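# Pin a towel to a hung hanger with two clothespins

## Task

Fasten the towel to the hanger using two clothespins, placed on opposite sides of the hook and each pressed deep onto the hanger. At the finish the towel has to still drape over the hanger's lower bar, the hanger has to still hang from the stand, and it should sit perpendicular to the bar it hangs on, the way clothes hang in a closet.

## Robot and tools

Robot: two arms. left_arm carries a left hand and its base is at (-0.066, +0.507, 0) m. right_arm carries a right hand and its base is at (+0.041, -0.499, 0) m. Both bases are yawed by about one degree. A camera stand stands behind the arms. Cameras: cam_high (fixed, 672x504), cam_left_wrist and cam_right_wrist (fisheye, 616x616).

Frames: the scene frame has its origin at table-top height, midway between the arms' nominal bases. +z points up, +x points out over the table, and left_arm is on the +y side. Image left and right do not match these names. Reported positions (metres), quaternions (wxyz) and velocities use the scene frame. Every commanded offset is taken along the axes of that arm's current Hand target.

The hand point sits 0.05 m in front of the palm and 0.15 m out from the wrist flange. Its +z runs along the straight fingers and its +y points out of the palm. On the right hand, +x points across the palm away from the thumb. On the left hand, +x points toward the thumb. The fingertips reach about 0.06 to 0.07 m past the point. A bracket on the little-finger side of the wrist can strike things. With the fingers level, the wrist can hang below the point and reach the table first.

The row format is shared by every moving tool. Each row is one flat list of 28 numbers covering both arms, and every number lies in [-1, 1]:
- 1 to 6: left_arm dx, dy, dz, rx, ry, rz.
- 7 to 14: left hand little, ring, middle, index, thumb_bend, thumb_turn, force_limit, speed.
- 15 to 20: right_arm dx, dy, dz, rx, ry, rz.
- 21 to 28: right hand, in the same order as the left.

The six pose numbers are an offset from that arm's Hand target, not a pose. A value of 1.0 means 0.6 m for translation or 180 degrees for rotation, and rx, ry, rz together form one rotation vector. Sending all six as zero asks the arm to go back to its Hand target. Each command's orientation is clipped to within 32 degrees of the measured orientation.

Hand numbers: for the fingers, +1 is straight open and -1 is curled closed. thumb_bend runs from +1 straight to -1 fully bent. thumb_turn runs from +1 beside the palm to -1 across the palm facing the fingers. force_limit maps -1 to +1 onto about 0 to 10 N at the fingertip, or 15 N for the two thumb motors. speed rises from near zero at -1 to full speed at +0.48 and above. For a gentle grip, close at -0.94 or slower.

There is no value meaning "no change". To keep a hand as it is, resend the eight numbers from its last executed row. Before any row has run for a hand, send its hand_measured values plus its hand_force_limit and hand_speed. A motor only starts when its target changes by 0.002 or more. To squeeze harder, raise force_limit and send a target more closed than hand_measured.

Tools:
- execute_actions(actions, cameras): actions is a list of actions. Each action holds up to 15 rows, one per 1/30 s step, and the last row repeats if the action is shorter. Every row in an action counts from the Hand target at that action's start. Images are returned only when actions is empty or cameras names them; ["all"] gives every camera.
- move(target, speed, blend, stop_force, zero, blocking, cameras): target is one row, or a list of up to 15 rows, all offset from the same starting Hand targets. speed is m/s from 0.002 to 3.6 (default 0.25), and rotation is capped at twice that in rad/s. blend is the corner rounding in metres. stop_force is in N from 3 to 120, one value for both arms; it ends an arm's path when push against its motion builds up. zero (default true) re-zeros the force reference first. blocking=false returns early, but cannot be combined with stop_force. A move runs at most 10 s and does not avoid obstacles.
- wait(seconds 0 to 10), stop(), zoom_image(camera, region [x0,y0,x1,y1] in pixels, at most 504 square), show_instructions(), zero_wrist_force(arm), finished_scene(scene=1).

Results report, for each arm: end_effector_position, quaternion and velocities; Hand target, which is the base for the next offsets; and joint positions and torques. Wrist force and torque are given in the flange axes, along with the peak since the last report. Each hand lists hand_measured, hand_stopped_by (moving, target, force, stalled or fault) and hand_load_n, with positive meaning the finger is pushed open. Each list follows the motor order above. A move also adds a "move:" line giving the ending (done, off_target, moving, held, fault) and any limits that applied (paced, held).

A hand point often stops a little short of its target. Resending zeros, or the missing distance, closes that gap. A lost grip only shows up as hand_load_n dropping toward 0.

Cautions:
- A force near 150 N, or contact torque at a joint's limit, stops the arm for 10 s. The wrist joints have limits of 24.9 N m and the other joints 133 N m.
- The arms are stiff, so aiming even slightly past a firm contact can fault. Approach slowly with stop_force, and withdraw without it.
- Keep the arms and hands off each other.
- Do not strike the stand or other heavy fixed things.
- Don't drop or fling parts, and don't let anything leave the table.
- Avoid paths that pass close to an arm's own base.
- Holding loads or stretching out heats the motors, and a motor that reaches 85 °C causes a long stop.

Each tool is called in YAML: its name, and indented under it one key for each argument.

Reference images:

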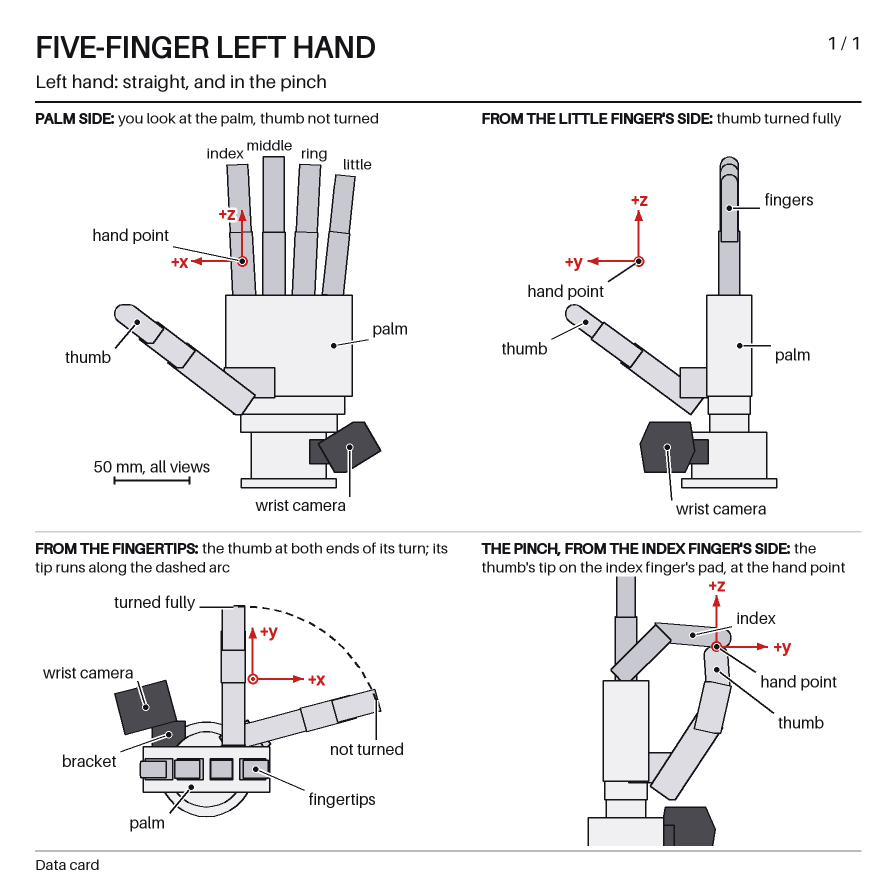

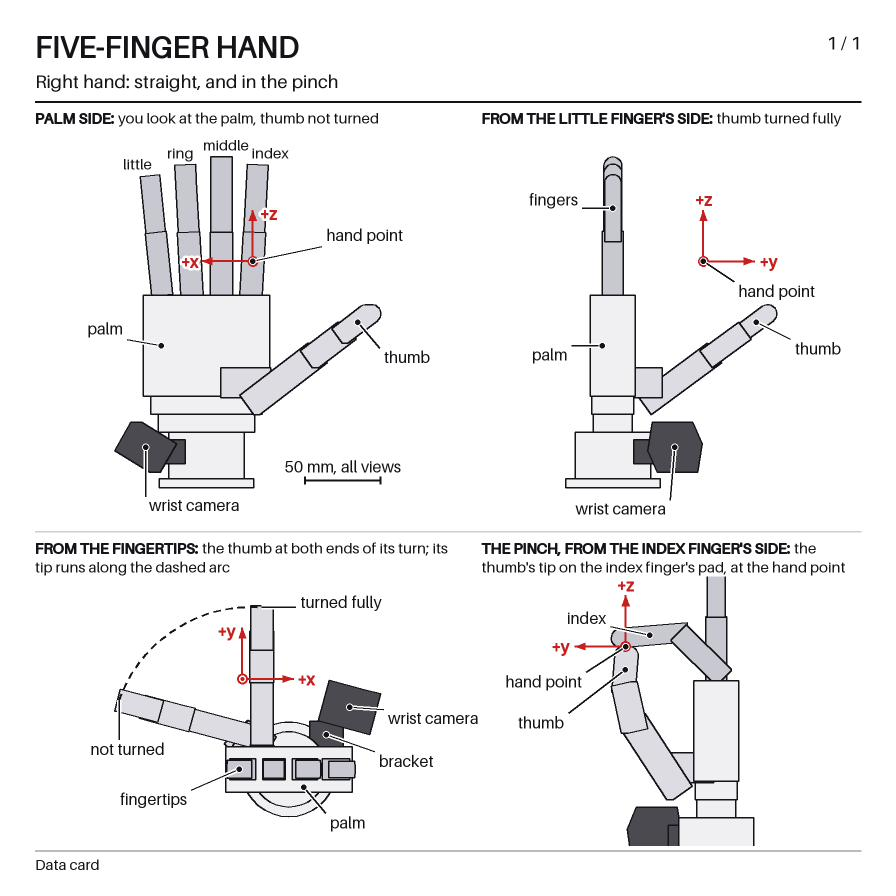

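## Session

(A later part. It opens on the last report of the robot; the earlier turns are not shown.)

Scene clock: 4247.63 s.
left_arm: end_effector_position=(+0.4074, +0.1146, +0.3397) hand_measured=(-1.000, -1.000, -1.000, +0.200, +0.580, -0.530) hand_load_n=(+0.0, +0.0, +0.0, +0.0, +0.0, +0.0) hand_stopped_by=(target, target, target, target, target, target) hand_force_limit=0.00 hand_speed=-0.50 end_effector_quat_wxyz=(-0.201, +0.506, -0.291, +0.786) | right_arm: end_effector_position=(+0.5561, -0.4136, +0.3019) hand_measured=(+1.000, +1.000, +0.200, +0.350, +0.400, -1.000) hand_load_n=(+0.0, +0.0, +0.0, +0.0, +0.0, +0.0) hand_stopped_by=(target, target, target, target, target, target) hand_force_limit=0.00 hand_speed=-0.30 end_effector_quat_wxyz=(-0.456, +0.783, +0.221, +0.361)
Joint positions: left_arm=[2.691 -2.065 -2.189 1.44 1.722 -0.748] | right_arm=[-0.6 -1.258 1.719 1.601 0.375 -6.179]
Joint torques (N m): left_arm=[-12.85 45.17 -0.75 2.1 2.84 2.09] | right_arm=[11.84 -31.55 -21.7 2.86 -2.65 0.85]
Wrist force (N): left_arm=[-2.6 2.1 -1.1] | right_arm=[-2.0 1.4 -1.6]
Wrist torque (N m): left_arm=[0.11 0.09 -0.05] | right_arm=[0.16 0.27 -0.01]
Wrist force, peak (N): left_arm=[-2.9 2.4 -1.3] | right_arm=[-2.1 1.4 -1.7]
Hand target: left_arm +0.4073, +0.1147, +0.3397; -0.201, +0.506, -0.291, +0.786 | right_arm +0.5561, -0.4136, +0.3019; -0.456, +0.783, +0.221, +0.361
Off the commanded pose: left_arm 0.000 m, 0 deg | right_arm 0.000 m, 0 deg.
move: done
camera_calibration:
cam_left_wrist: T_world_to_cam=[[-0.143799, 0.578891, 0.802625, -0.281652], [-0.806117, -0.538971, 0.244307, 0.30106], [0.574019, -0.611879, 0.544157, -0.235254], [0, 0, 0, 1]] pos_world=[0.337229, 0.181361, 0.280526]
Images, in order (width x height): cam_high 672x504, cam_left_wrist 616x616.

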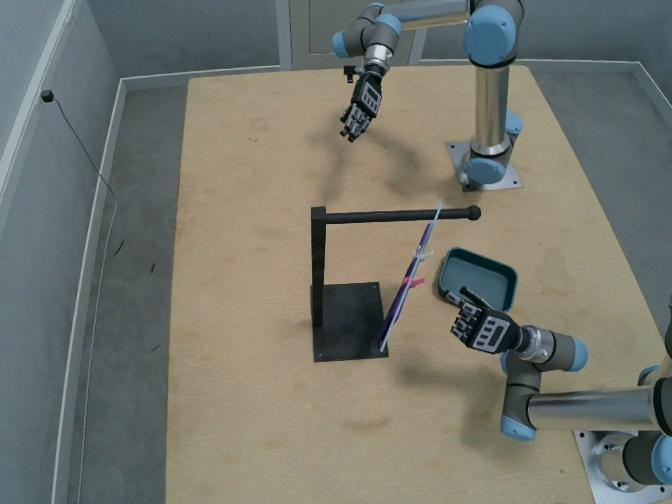

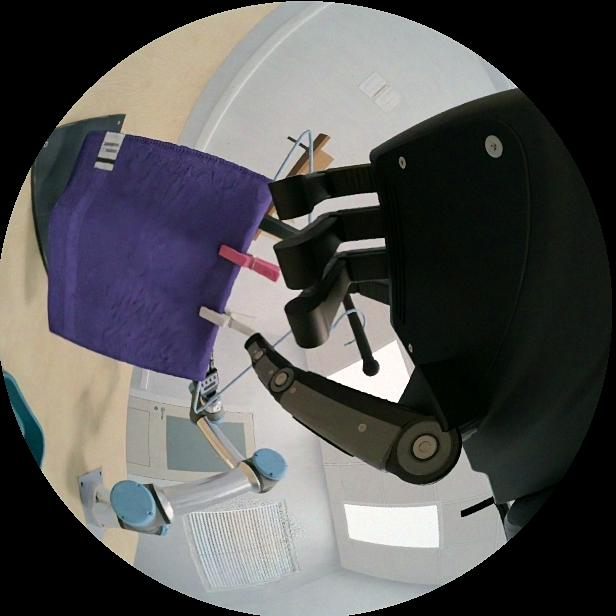

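execute_actions:
  actions: []

zoom_image:
  camera: "cam_high"
  region: [340, 160, 500, 400]

Scene clock: 4269.00 s.
left_arm: end_effector_position=(+0.4073, +0.1147, +0.3397) hand_measured=(-1.000, -1.000, -1.000, +0.200, +0.580, -0.530) hand_load_n=(+0.0, +0.0, +0.0, +0.0, +0.0, +0.0) hand_stopped_by=(target, target, target, target, target, target) hand_force_limit=0.00 hand_speed=-0.50 end_effector_quat_wxyz=(-0.201, +0.506, -0.291, +0.786) | right_arm: end_effector_position=(+0.5561, -0.4136, +0.3019) hand_measured=(+1.000, +1.000, +0.200, +0.350, +0.400, -1.000) hand_load_n=(+0.0, +0.0, +0.0, +0.0, +0.0, +0.5) hand_stopped_by=(target, target, target, target, target, target) hand_force_limit=0.00 hand_speed=-0.30 end_effector_quat_wxyz=(-0.456, +0.783, +0.221, +0.361)
Joint positions: left_arm=[2.691 -2.065 -2.19 1.44 1.722 -0.748] | right_arm=[-0.6 -1.258 1.719 1.601 0.375 -6.179]
Joint velocities: within noise
Joint torques (N m): left_arm=[-12.74 41.5 -3.55 1.68 2.91 1.77] | right_arm=[12.27 -32.38 -21.87 2.85 -2.31 1.02]
Motor temperatures (°C): left_arm=[30 37 33 38 35 38] | right_arm=[32 34 32 34 38 42]
Wrist force (N): left_arm=[-2.6 2.1 -1.1] | right_arm=[-2.0 1.6 -1.4]
Wrist torque (N m): left_arm=[0.10 0.11 -0.06] | right_arm=[0.17 0.27 -0.01]
Wrist force, peak (N): left_arm=[-2.9 2.3 -1.2] | right_arm=[-2.3 1.3 -1.5]
Hand target: left_arm +0.4073, +0.1147, +0.3397; -0.201, +0.506, -0.291, +0.786 | right_arm +0.5561, -0.4136, +0.3019; -0.456, +0.783, +0.221, +0.361
Off the commanded pose: left_arm 0.000 m, 0 deg | right_arm 0.000 m, 0 deg.
camera_calibration:
cam_left_wrist: T_world_to_cam=[[-0.143799, 0.578891, 0.802625, -0.281667], [-0.806117, -0.538971, 0.244307, 0.300979], [0.574019, -0.611879, 0.544157, -0.235197], [0, 0, 0, 1]] pos_world=[0.337129, 0.181361, 0.280526]
cam_right_wrist: T_world_to_cam=[[0.820466, -0.435434, -0.37045, -0.517261], [-0.568359, -0.551356, -0.610716, 0.282172], [0.0616766, 0.71162, -0.699852, 0.587389], [0, 0, 0, 1]] pos_world=[0.548542, -0.487654, 0.391792]

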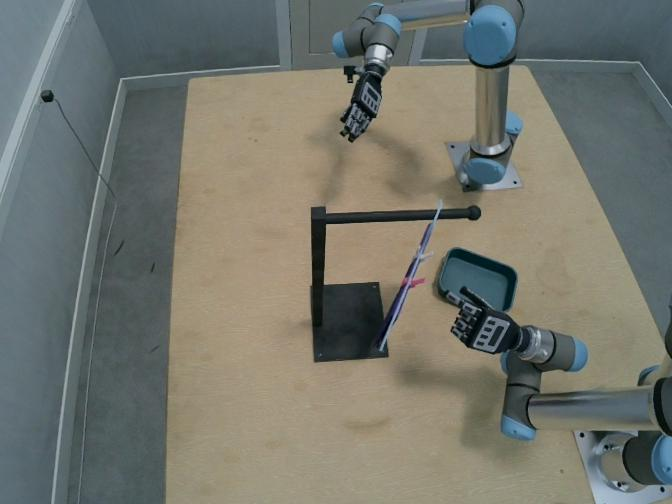

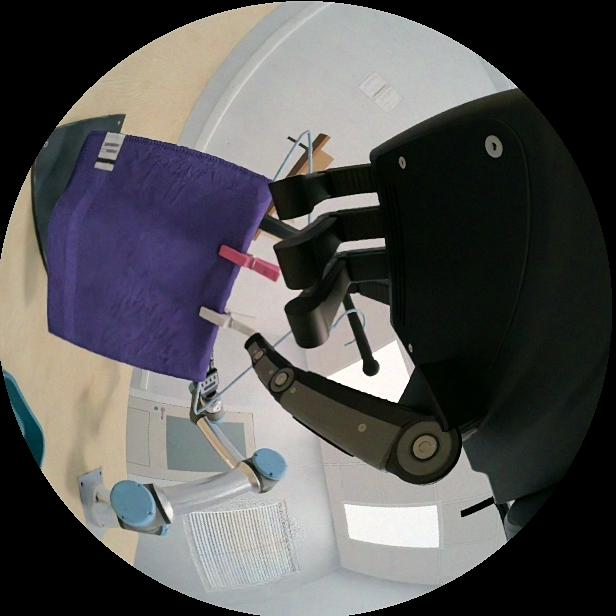

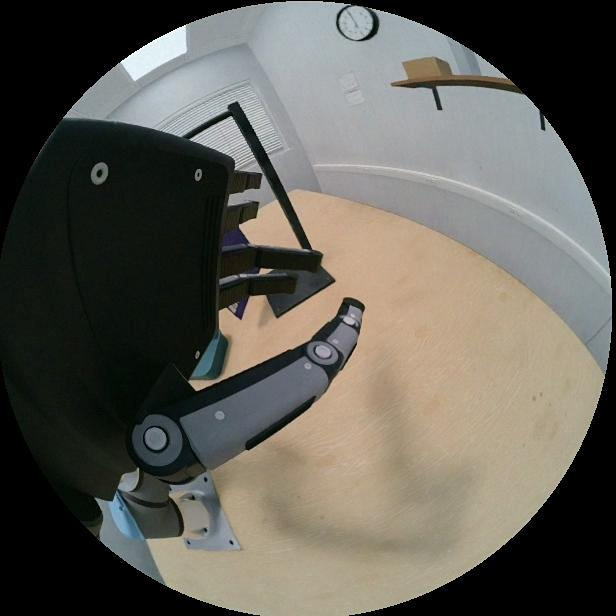

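Scaled by 2.100 from the camera's 672x504 image, which has a finer 960x720 frame.

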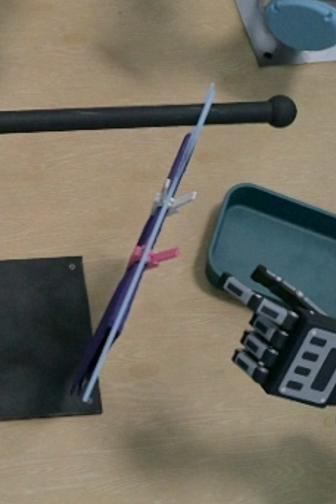

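move:
  target:
    - [0.0449,0.0184,-0.1627,0,0,0,-1,-1,-1,0.2,0.58,-0.53,0,-0.5,0,0,0,0,0,0,1,1,0.2,0.35,0.4,-1,0,-0.3]
    - [0.3563,0.3996,-0.1005,0,0,0,1,1,-1,0.2,0.58,-0.53,0,-0.1,0,0,0,0,0,0,1,1,0.2,0.35,0.4,-1,0,-0.3]
  blend: [0.03,0]
  speed: 0.15
  cameras: ["cam_high","cam_left_wrist"]

Scene clock: 4294.47 s.
left_arm: end_effector_position=(+0.2702, -0.1802, +0.3073) hand_measured=(+1.000, +1.000, -1.000, +0.200, +0.580, -0.530) hand_load_n=(+0.0, +0.0, +0.0, +0.0, +0.0, +0.0) hand_stopped_by=(target, target, target, target, target, target) hand_force_limit=0.00 hand_speed=-0.10 end_effector_quat_wxyz=(-0.201, +0.506, -0.291, +0.786) | right_arm: end_effector_position=(+0.5561, -0.4136, +0.3019) hand_measured=(+1.000, +1.000, +0.200, +0.350, +0.400, -1.000) hand_load_n=(+0.0, -0.5, +0.0, +0.0, +0.0, +0.0) hand_stopped_by=(target, target, target, target, target, target) hand_force_limit=0.00 hand_speed=-0.30 end_effector_quat_wxyz=(-0.456, +0.783, +0.221, +0.361)
Joint positions: left_arm=[1.996 -2.442 -1.489 1.26 2.368 -0.45] | right_arm=[-0.6 -1.258 1.719 1.601 0.375 -6.179]
Joint torques (N m): left_arm=[-12.34 34.6 24.97 -0.81 1.7 2.14] | right_arm=[13.05 -31.54 -21.7 3 -2.37 0.94]
Wrist force (N): left_arm=[-2.6 1.9 -1.3] | right_arm=[-1.9 1.4 -1.3]
Wrist torque (N m): left_arm=[0.10 0.11 -0.06] | right_arm=[0.14 0.26 -0.01]
Wrist force, peak (N): left_arm=[-2.4 2.7 -1.7] | right_arm=[-2.1 1.6 -1.7]
Hand target: left_arm +0.2702, -0.1802, +0.3073; -0.201, +0.506, -0.291, +0.786 | right_arm +0.5561, -0.4136, +0.3019; -0.456, +0.783, +0.221, +0.361
Off the commanded pose: left_arm 0.000 m, 0 deg | right_arm 0.000 m, 0 deg.
move: done
camera_calibration:
cam_left_wrist: T_world_to_cam=[[-0.143752, 0.578841, 0.802669, -0.104687], [-0.806103, -0.538986, 0.244321, 0.0394256], [0.574051, -0.611912, 0.544086, -0.319304], [0, 0, 0, 1]] pos_world=[0.200029, -0.113539, 0.248125]
Images, in order (width x height): cam_high 672x504, cam_left_wrist 616x616.

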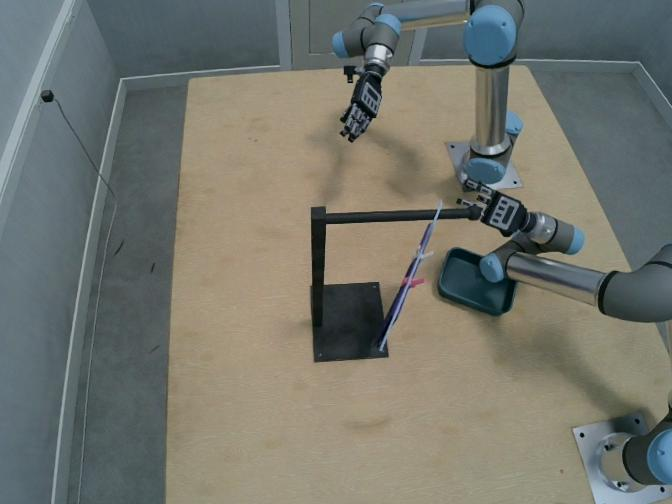

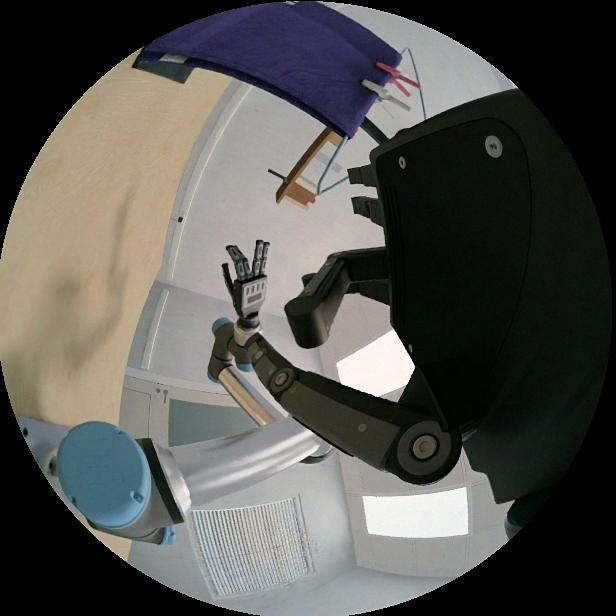

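move:
  target: [-0.0709,0.0038,0.1597,0,0,0,1,1,-1,0.2,0.58,-0.53,0,-0.1,0,0,0,0,0,0,1,1,0.2,0.35,0.4,-1,0,-0.3]
  speed: 0.04
  cameras: ["cam_high","cam_left_wrist"]

zoom_image:
  camera: "cam_high"
  region: [360, 180, 520, 400]

Scene clock: 4308.60 s.
left_arm: end_effector_position=(+0.3750, -0.1804, +0.3073) hand_measured=(+1.000, +1.000, -1.000, +0.200, +0.580, -0.530) hand_load_n=(+0.0, +0.0, +0.0, +0.0, +0.0, +0.0) hand_stopped_by=(target, target, target, target, target, target) hand_force_limit=0.00 hand_speed=-0.10 end_effector_quat_wxyz=(-0.201, +0.506, -0.291, +0.786) | right_arm: end_effector_position=(+0.5561, -0.4136, +0.3019) hand_measured=(+1.000, +1.000, +0.200, +0.350, +0.400, -1.000) hand_load_n=(+0.0, +0.0, +0.0, +0.0, +0.0, +0.0) hand_stopped_by=(target, target, target, target, target, target) hand_force_limit=0.00 hand_speed=-0.30 end_effector_quat_wxyz=(-0.456, +0.783, +0.221, +0.361)
Joint positions: left_arm=[2.155 -2.491 -1.392 1.152 2.224 -0.54] | right_arm=[-0.6 -1.258 1.719 1.601 0.375 -6.179]
Joint torques (N m): left_arm=[8.79 35.44 27.39 -1.37 -2.99 -1.84] | right_arm=[12.1 -32.78 -22.18 3.08 -2.58 1]
Wrist force (N): left_arm=[-3.1 2.0 -1.4] | right_arm=[-1.8 1.4 -1.5]
Wrist torque (N m): left_arm=[0.12 0.17 0.06] | right_arm=[0.16 0.25 0.00]
Wrist force, peak (N): left_arm=[-3.2 2.2 -1.4] | right_arm=[-2.0 1.6 -1.5]
Hand target: left_arm +0.3750, -0.1804, +0.3073; -0.201, +0.506, -0.291, +0.786 | right_arm +0.5561, -0.4136, +0.3019; -0.456, +0.783, +0.221, +0.361
Off the commanded pose: left_arm 0.000 m, 0 deg | right_arm 0.000 m, 0 deg.
move: done
camera_calibration:
cam_left_wrist: T_world_to_cam=[[-0.143799, 0.578891, 0.802625, -0.0894758], [-0.806117, -0.538971, 0.244307, 0.123807], [0.574019, -0.611879, 0.544157, -0.379591], [0, 0, 0, 1]] pos_world=[0.304829, -0.113739, 0.248126]
Images, in order (width x height): cam_high 672x504, cam_left_wrist 616x616.

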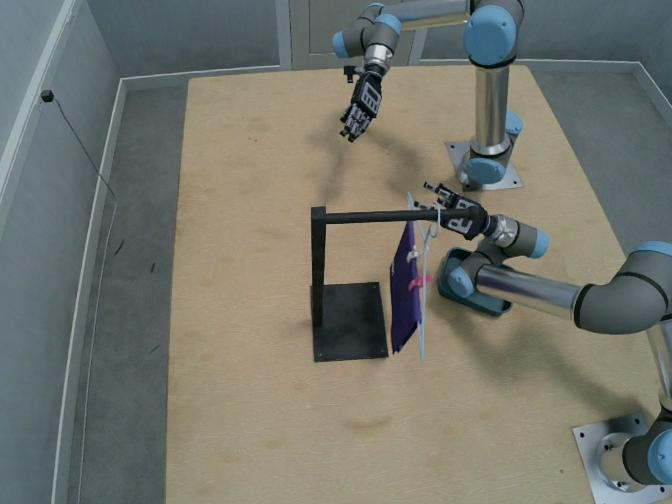

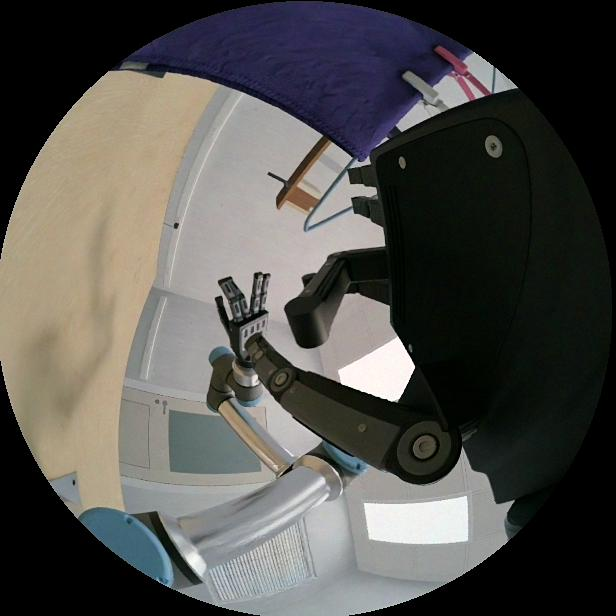

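Scaled by 2.291 from the camera's 672x504 image, which has a finer 960x720 frame.

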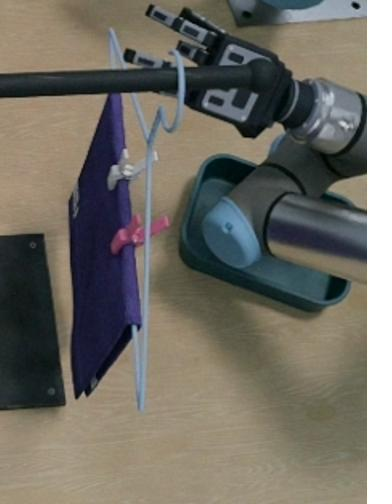

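move:
  target:
    - [-0.0128,0.0007,0.0289,0,0,0,1,1,-1,0.2,0.58,-0.53,0,-0.1,0,0,0,0,0,0,1,1,0.2,0.35,0.4,-1,0,-0.3]
    - [0.0203,-0.0011,-0.0456,0,0,0,1,1,-1,0.2,0.58,-0.53,0,-0.1,0,0,0,0,0,0,1,1,0.2,0.35,0.4,-1,0,-0.3]
  speed: 0.03
  cameras: ["cam_high","cam_left_wrist"]

zoom_image:
  camera: "cam_high"
  region: [360, 180, 480, 370]

Scene clock: 4331.07 s.
left_arm: end_effector_position=(+0.3452, -0.1804, +0.3073) hand_measured=(+1.000, +1.000, -1.000, +0.200, +0.580, -0.530) hand_load_n=(+0.0, +0.0, +0.0, +0.0, +0.0, +0.0) hand_stopped_by=(target, target, target, target, target, target) hand_force_limit=0.00 hand_speed=-0.10 end_effector_quat_wxyz=(-0.201, +0.506, -0.291, +0.786) | right_arm: end_effector_position=(+0.5561, -0.4136, +0.3019) hand_measured=(+1.000, +1.000, +0.200, +0.350, +0.400, -1.000) hand_load_n=(+0.0, +0.0, +0.0, +0.0, +0.0, +0.0) hand_stopped_by=(target, target, target, target, target, target) hand_force_limit=0.00 hand_speed=-0.30 end_effector_quat_wxyz=(-0.456, +0.783, +0.221, +0.361)
Joint positions: left_arm=[2.112 -2.473 -1.428 1.184 2.263 -0.518] | right_arm=[-0.6 -1.258 1.719 1.601 0.375 -6.179]
Joint torques (N m): left_arm=[-11.1 62.54 2.23 1.26 2.62 2.31] | right_arm=[13.45 -31.63 -21.58 3.23 -2.56 1.15]
Wrist force (N): left_arm=[-2.9 1.9 -1.2] | right_arm=[-2.0 1.4 -1.5]
Wrist torque (N m): left_arm=[0.09 0.15 -0.08] | right_arm=[0.15 0.27 -0.01]
Wrist force, peak (N): left_arm=[-3.2 2.0 -1.5] | right_arm=[-2.1 1.5 -1.7]
Hand target: left_arm +0.3451, -0.1804, +0.3073; -0.201, +0.506, -0.291, +0.786 | right_arm +0.5561, -0.4136, +0.3019; -0.456, +0.783, +0.221, +0.361
Off the commanded pose: left_arm 0.000 m, 0 deg | right_arm 0.000 m, 0 deg.
move: done
camera_calibration:
cam_left_wrist: T_world_to_cam=[[-0.143799, 0.578891, 0.802625, -0.0938189], [-0.806117, -0.538971, 0.244307, 0.0998384], [0.574019, -0.611879, 0.544157, -0.362424], [0, 0, 0, 1]] pos_world=[0.275029, -0.113639, 0.248126]
Images, in order (width x height): cam_high 672x504, cam_left_wrist 616x616.

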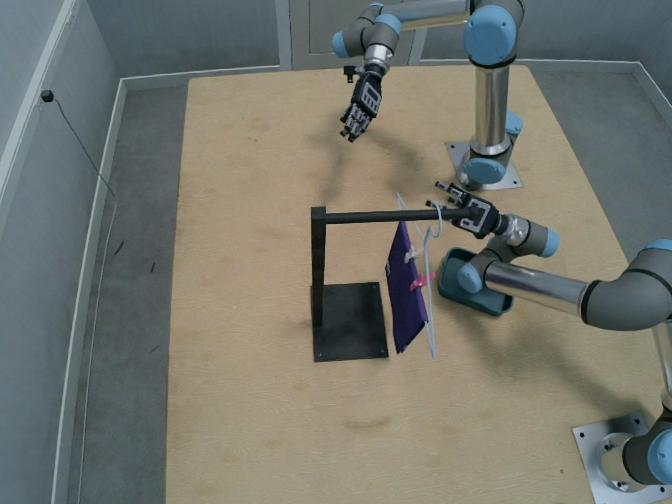

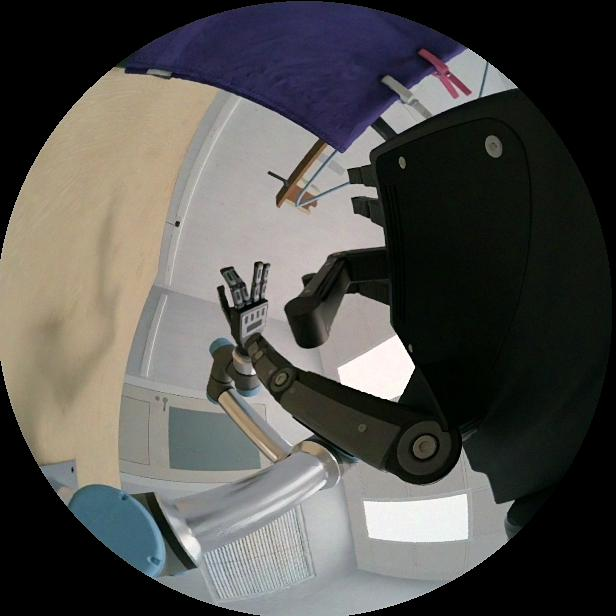

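Scaled by 2.653 from the camera's 672x504 image, which has a finer 960x720 frame.

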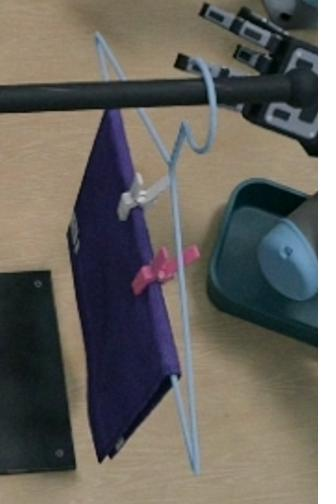

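move:
  target: [0.081,-0.0043,-0.1825,0,0,0,1,1,-1,0.2,0.58,-0.53,0,-0.1,0,0,0,0,0,0,1,1,0.2,0.35,0.4,-1,0,-0.3]
  speed: 0.1
  cameras: ["cam_high","cam_left_wrist"]

zoom_image:
  camera: "cam_high"
  region: [370, 185, 460, 365]

zoom_image:
  camera: "cam_left_wrist"
  region: [300, 20, 500, 220]

Scene clock: 4347.93 s.
left_arm: end_effector_position=(+0.2253, -0.1802, +0.3073) hand_measured=(+1.000, +1.000, -1.000, +0.200, +0.580, -0.530) hand_load_n=(+0.0, +0.0, +0.0, +0.0, +0.0, -0.5) hand_stopped_by=(target, target, target, target, target, target) hand_force_limit=0.00 hand_speed=-0.10 end_effector_quat_wxyz=(-0.201, +0.506, -0.291, +0.786) | right_arm: end_effector_position=(+0.5561, -0.4136, +0.3019) hand_measured=(+1.000, +1.000, +0.200, +0.350, +0.400, -1.000) hand_load_n=(+0.0, +0.0, +0.0, +0.0, +0.0, +0.0) hand_stopped_by=(target, target, target, target, target, target) hand_force_limit=0.00 hand_speed=-0.30 end_effector_quat_wxyz=(-0.456, +0.783, +0.221, +0.361)
Joint positions: left_arm=[1.922 -2.431 -1.505 1.305 2.433 -0.398] | right_arm=[-0.6 -1.258 1.719 1.601 0.375 -6.179]
Joint torques (N m): left_arm=[-11.2 58.89 0.88 0.93 2.37 2] | right_arm=[13.07 -32.45 -22 3.02 -2.41 1.06]
Wrist force (N): left_arm=[-2.8 2.1 -1.4] | right_arm=[-2.0 1.4 -1.5]
Wrist torque (N m): left_arm=[0.12 0.14 -0.07] | right_arm=[0.15 0.27 -0.01]
Wrist force, peak (N): left_arm=[-3.3 2.0 -1.5] | right_arm=[-2.2 1.6 -1.5]
Hand target: left_arm +0.2253, -0.1802, +0.3073; -0.201, +0.506, -0.291, +0.786 | right_arm +0.5561, -0.4136, +0.3019; -0.456, +0.783, +0.221, +0.361
Off the commanded pose: left_arm 0.000 m, 0 deg | right_arm 0.000 m, 0 deg.
move: done
camera_calibration:
cam_left_wrist: T_world_to_cam=[[-0.143752, 0.578841, 0.802669, -0.111185], [-0.806103, -0.538986, 0.244321, 0.00336612], [0.574051, -0.611912, 0.544086, -0.293525], [0, 0, 0, 1]] pos_world=[0.155229, -0.113439, 0.248125]
Images, in order (width x height): cam_high 672x504, cam_left_wrist 616x616.

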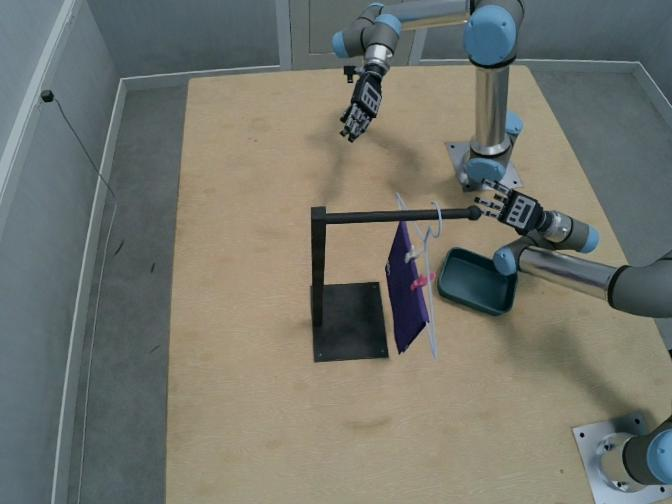

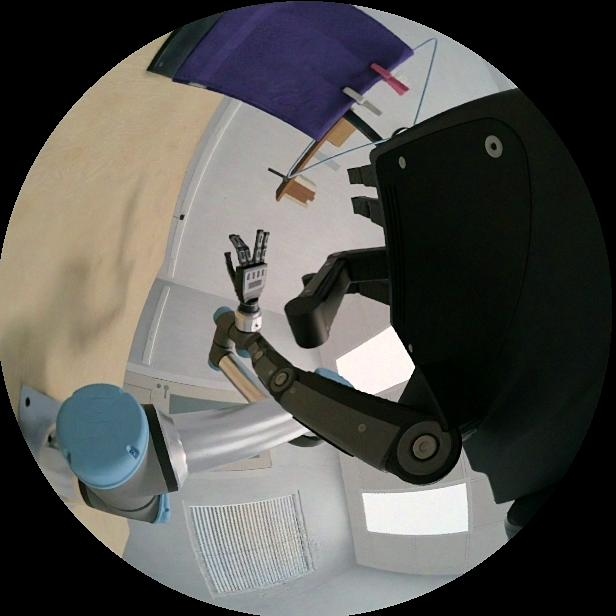

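Scaled by 2.800 from the camera's 672x504 image, which has a finer 960x720 frame.

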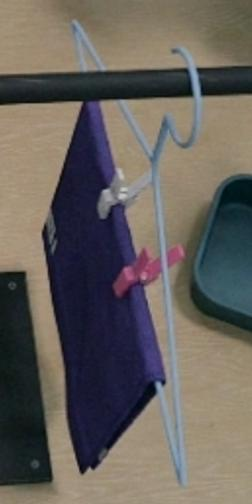

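Scaled by 2.520 from the camera's 616x616 image, which has a finer 880x880 frame.

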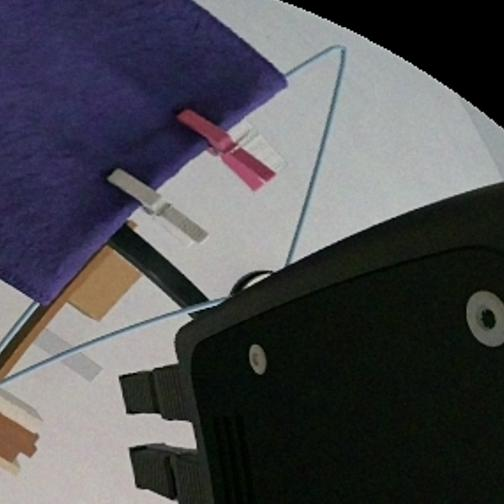

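finished_scene:

The scene is finished: the task was done.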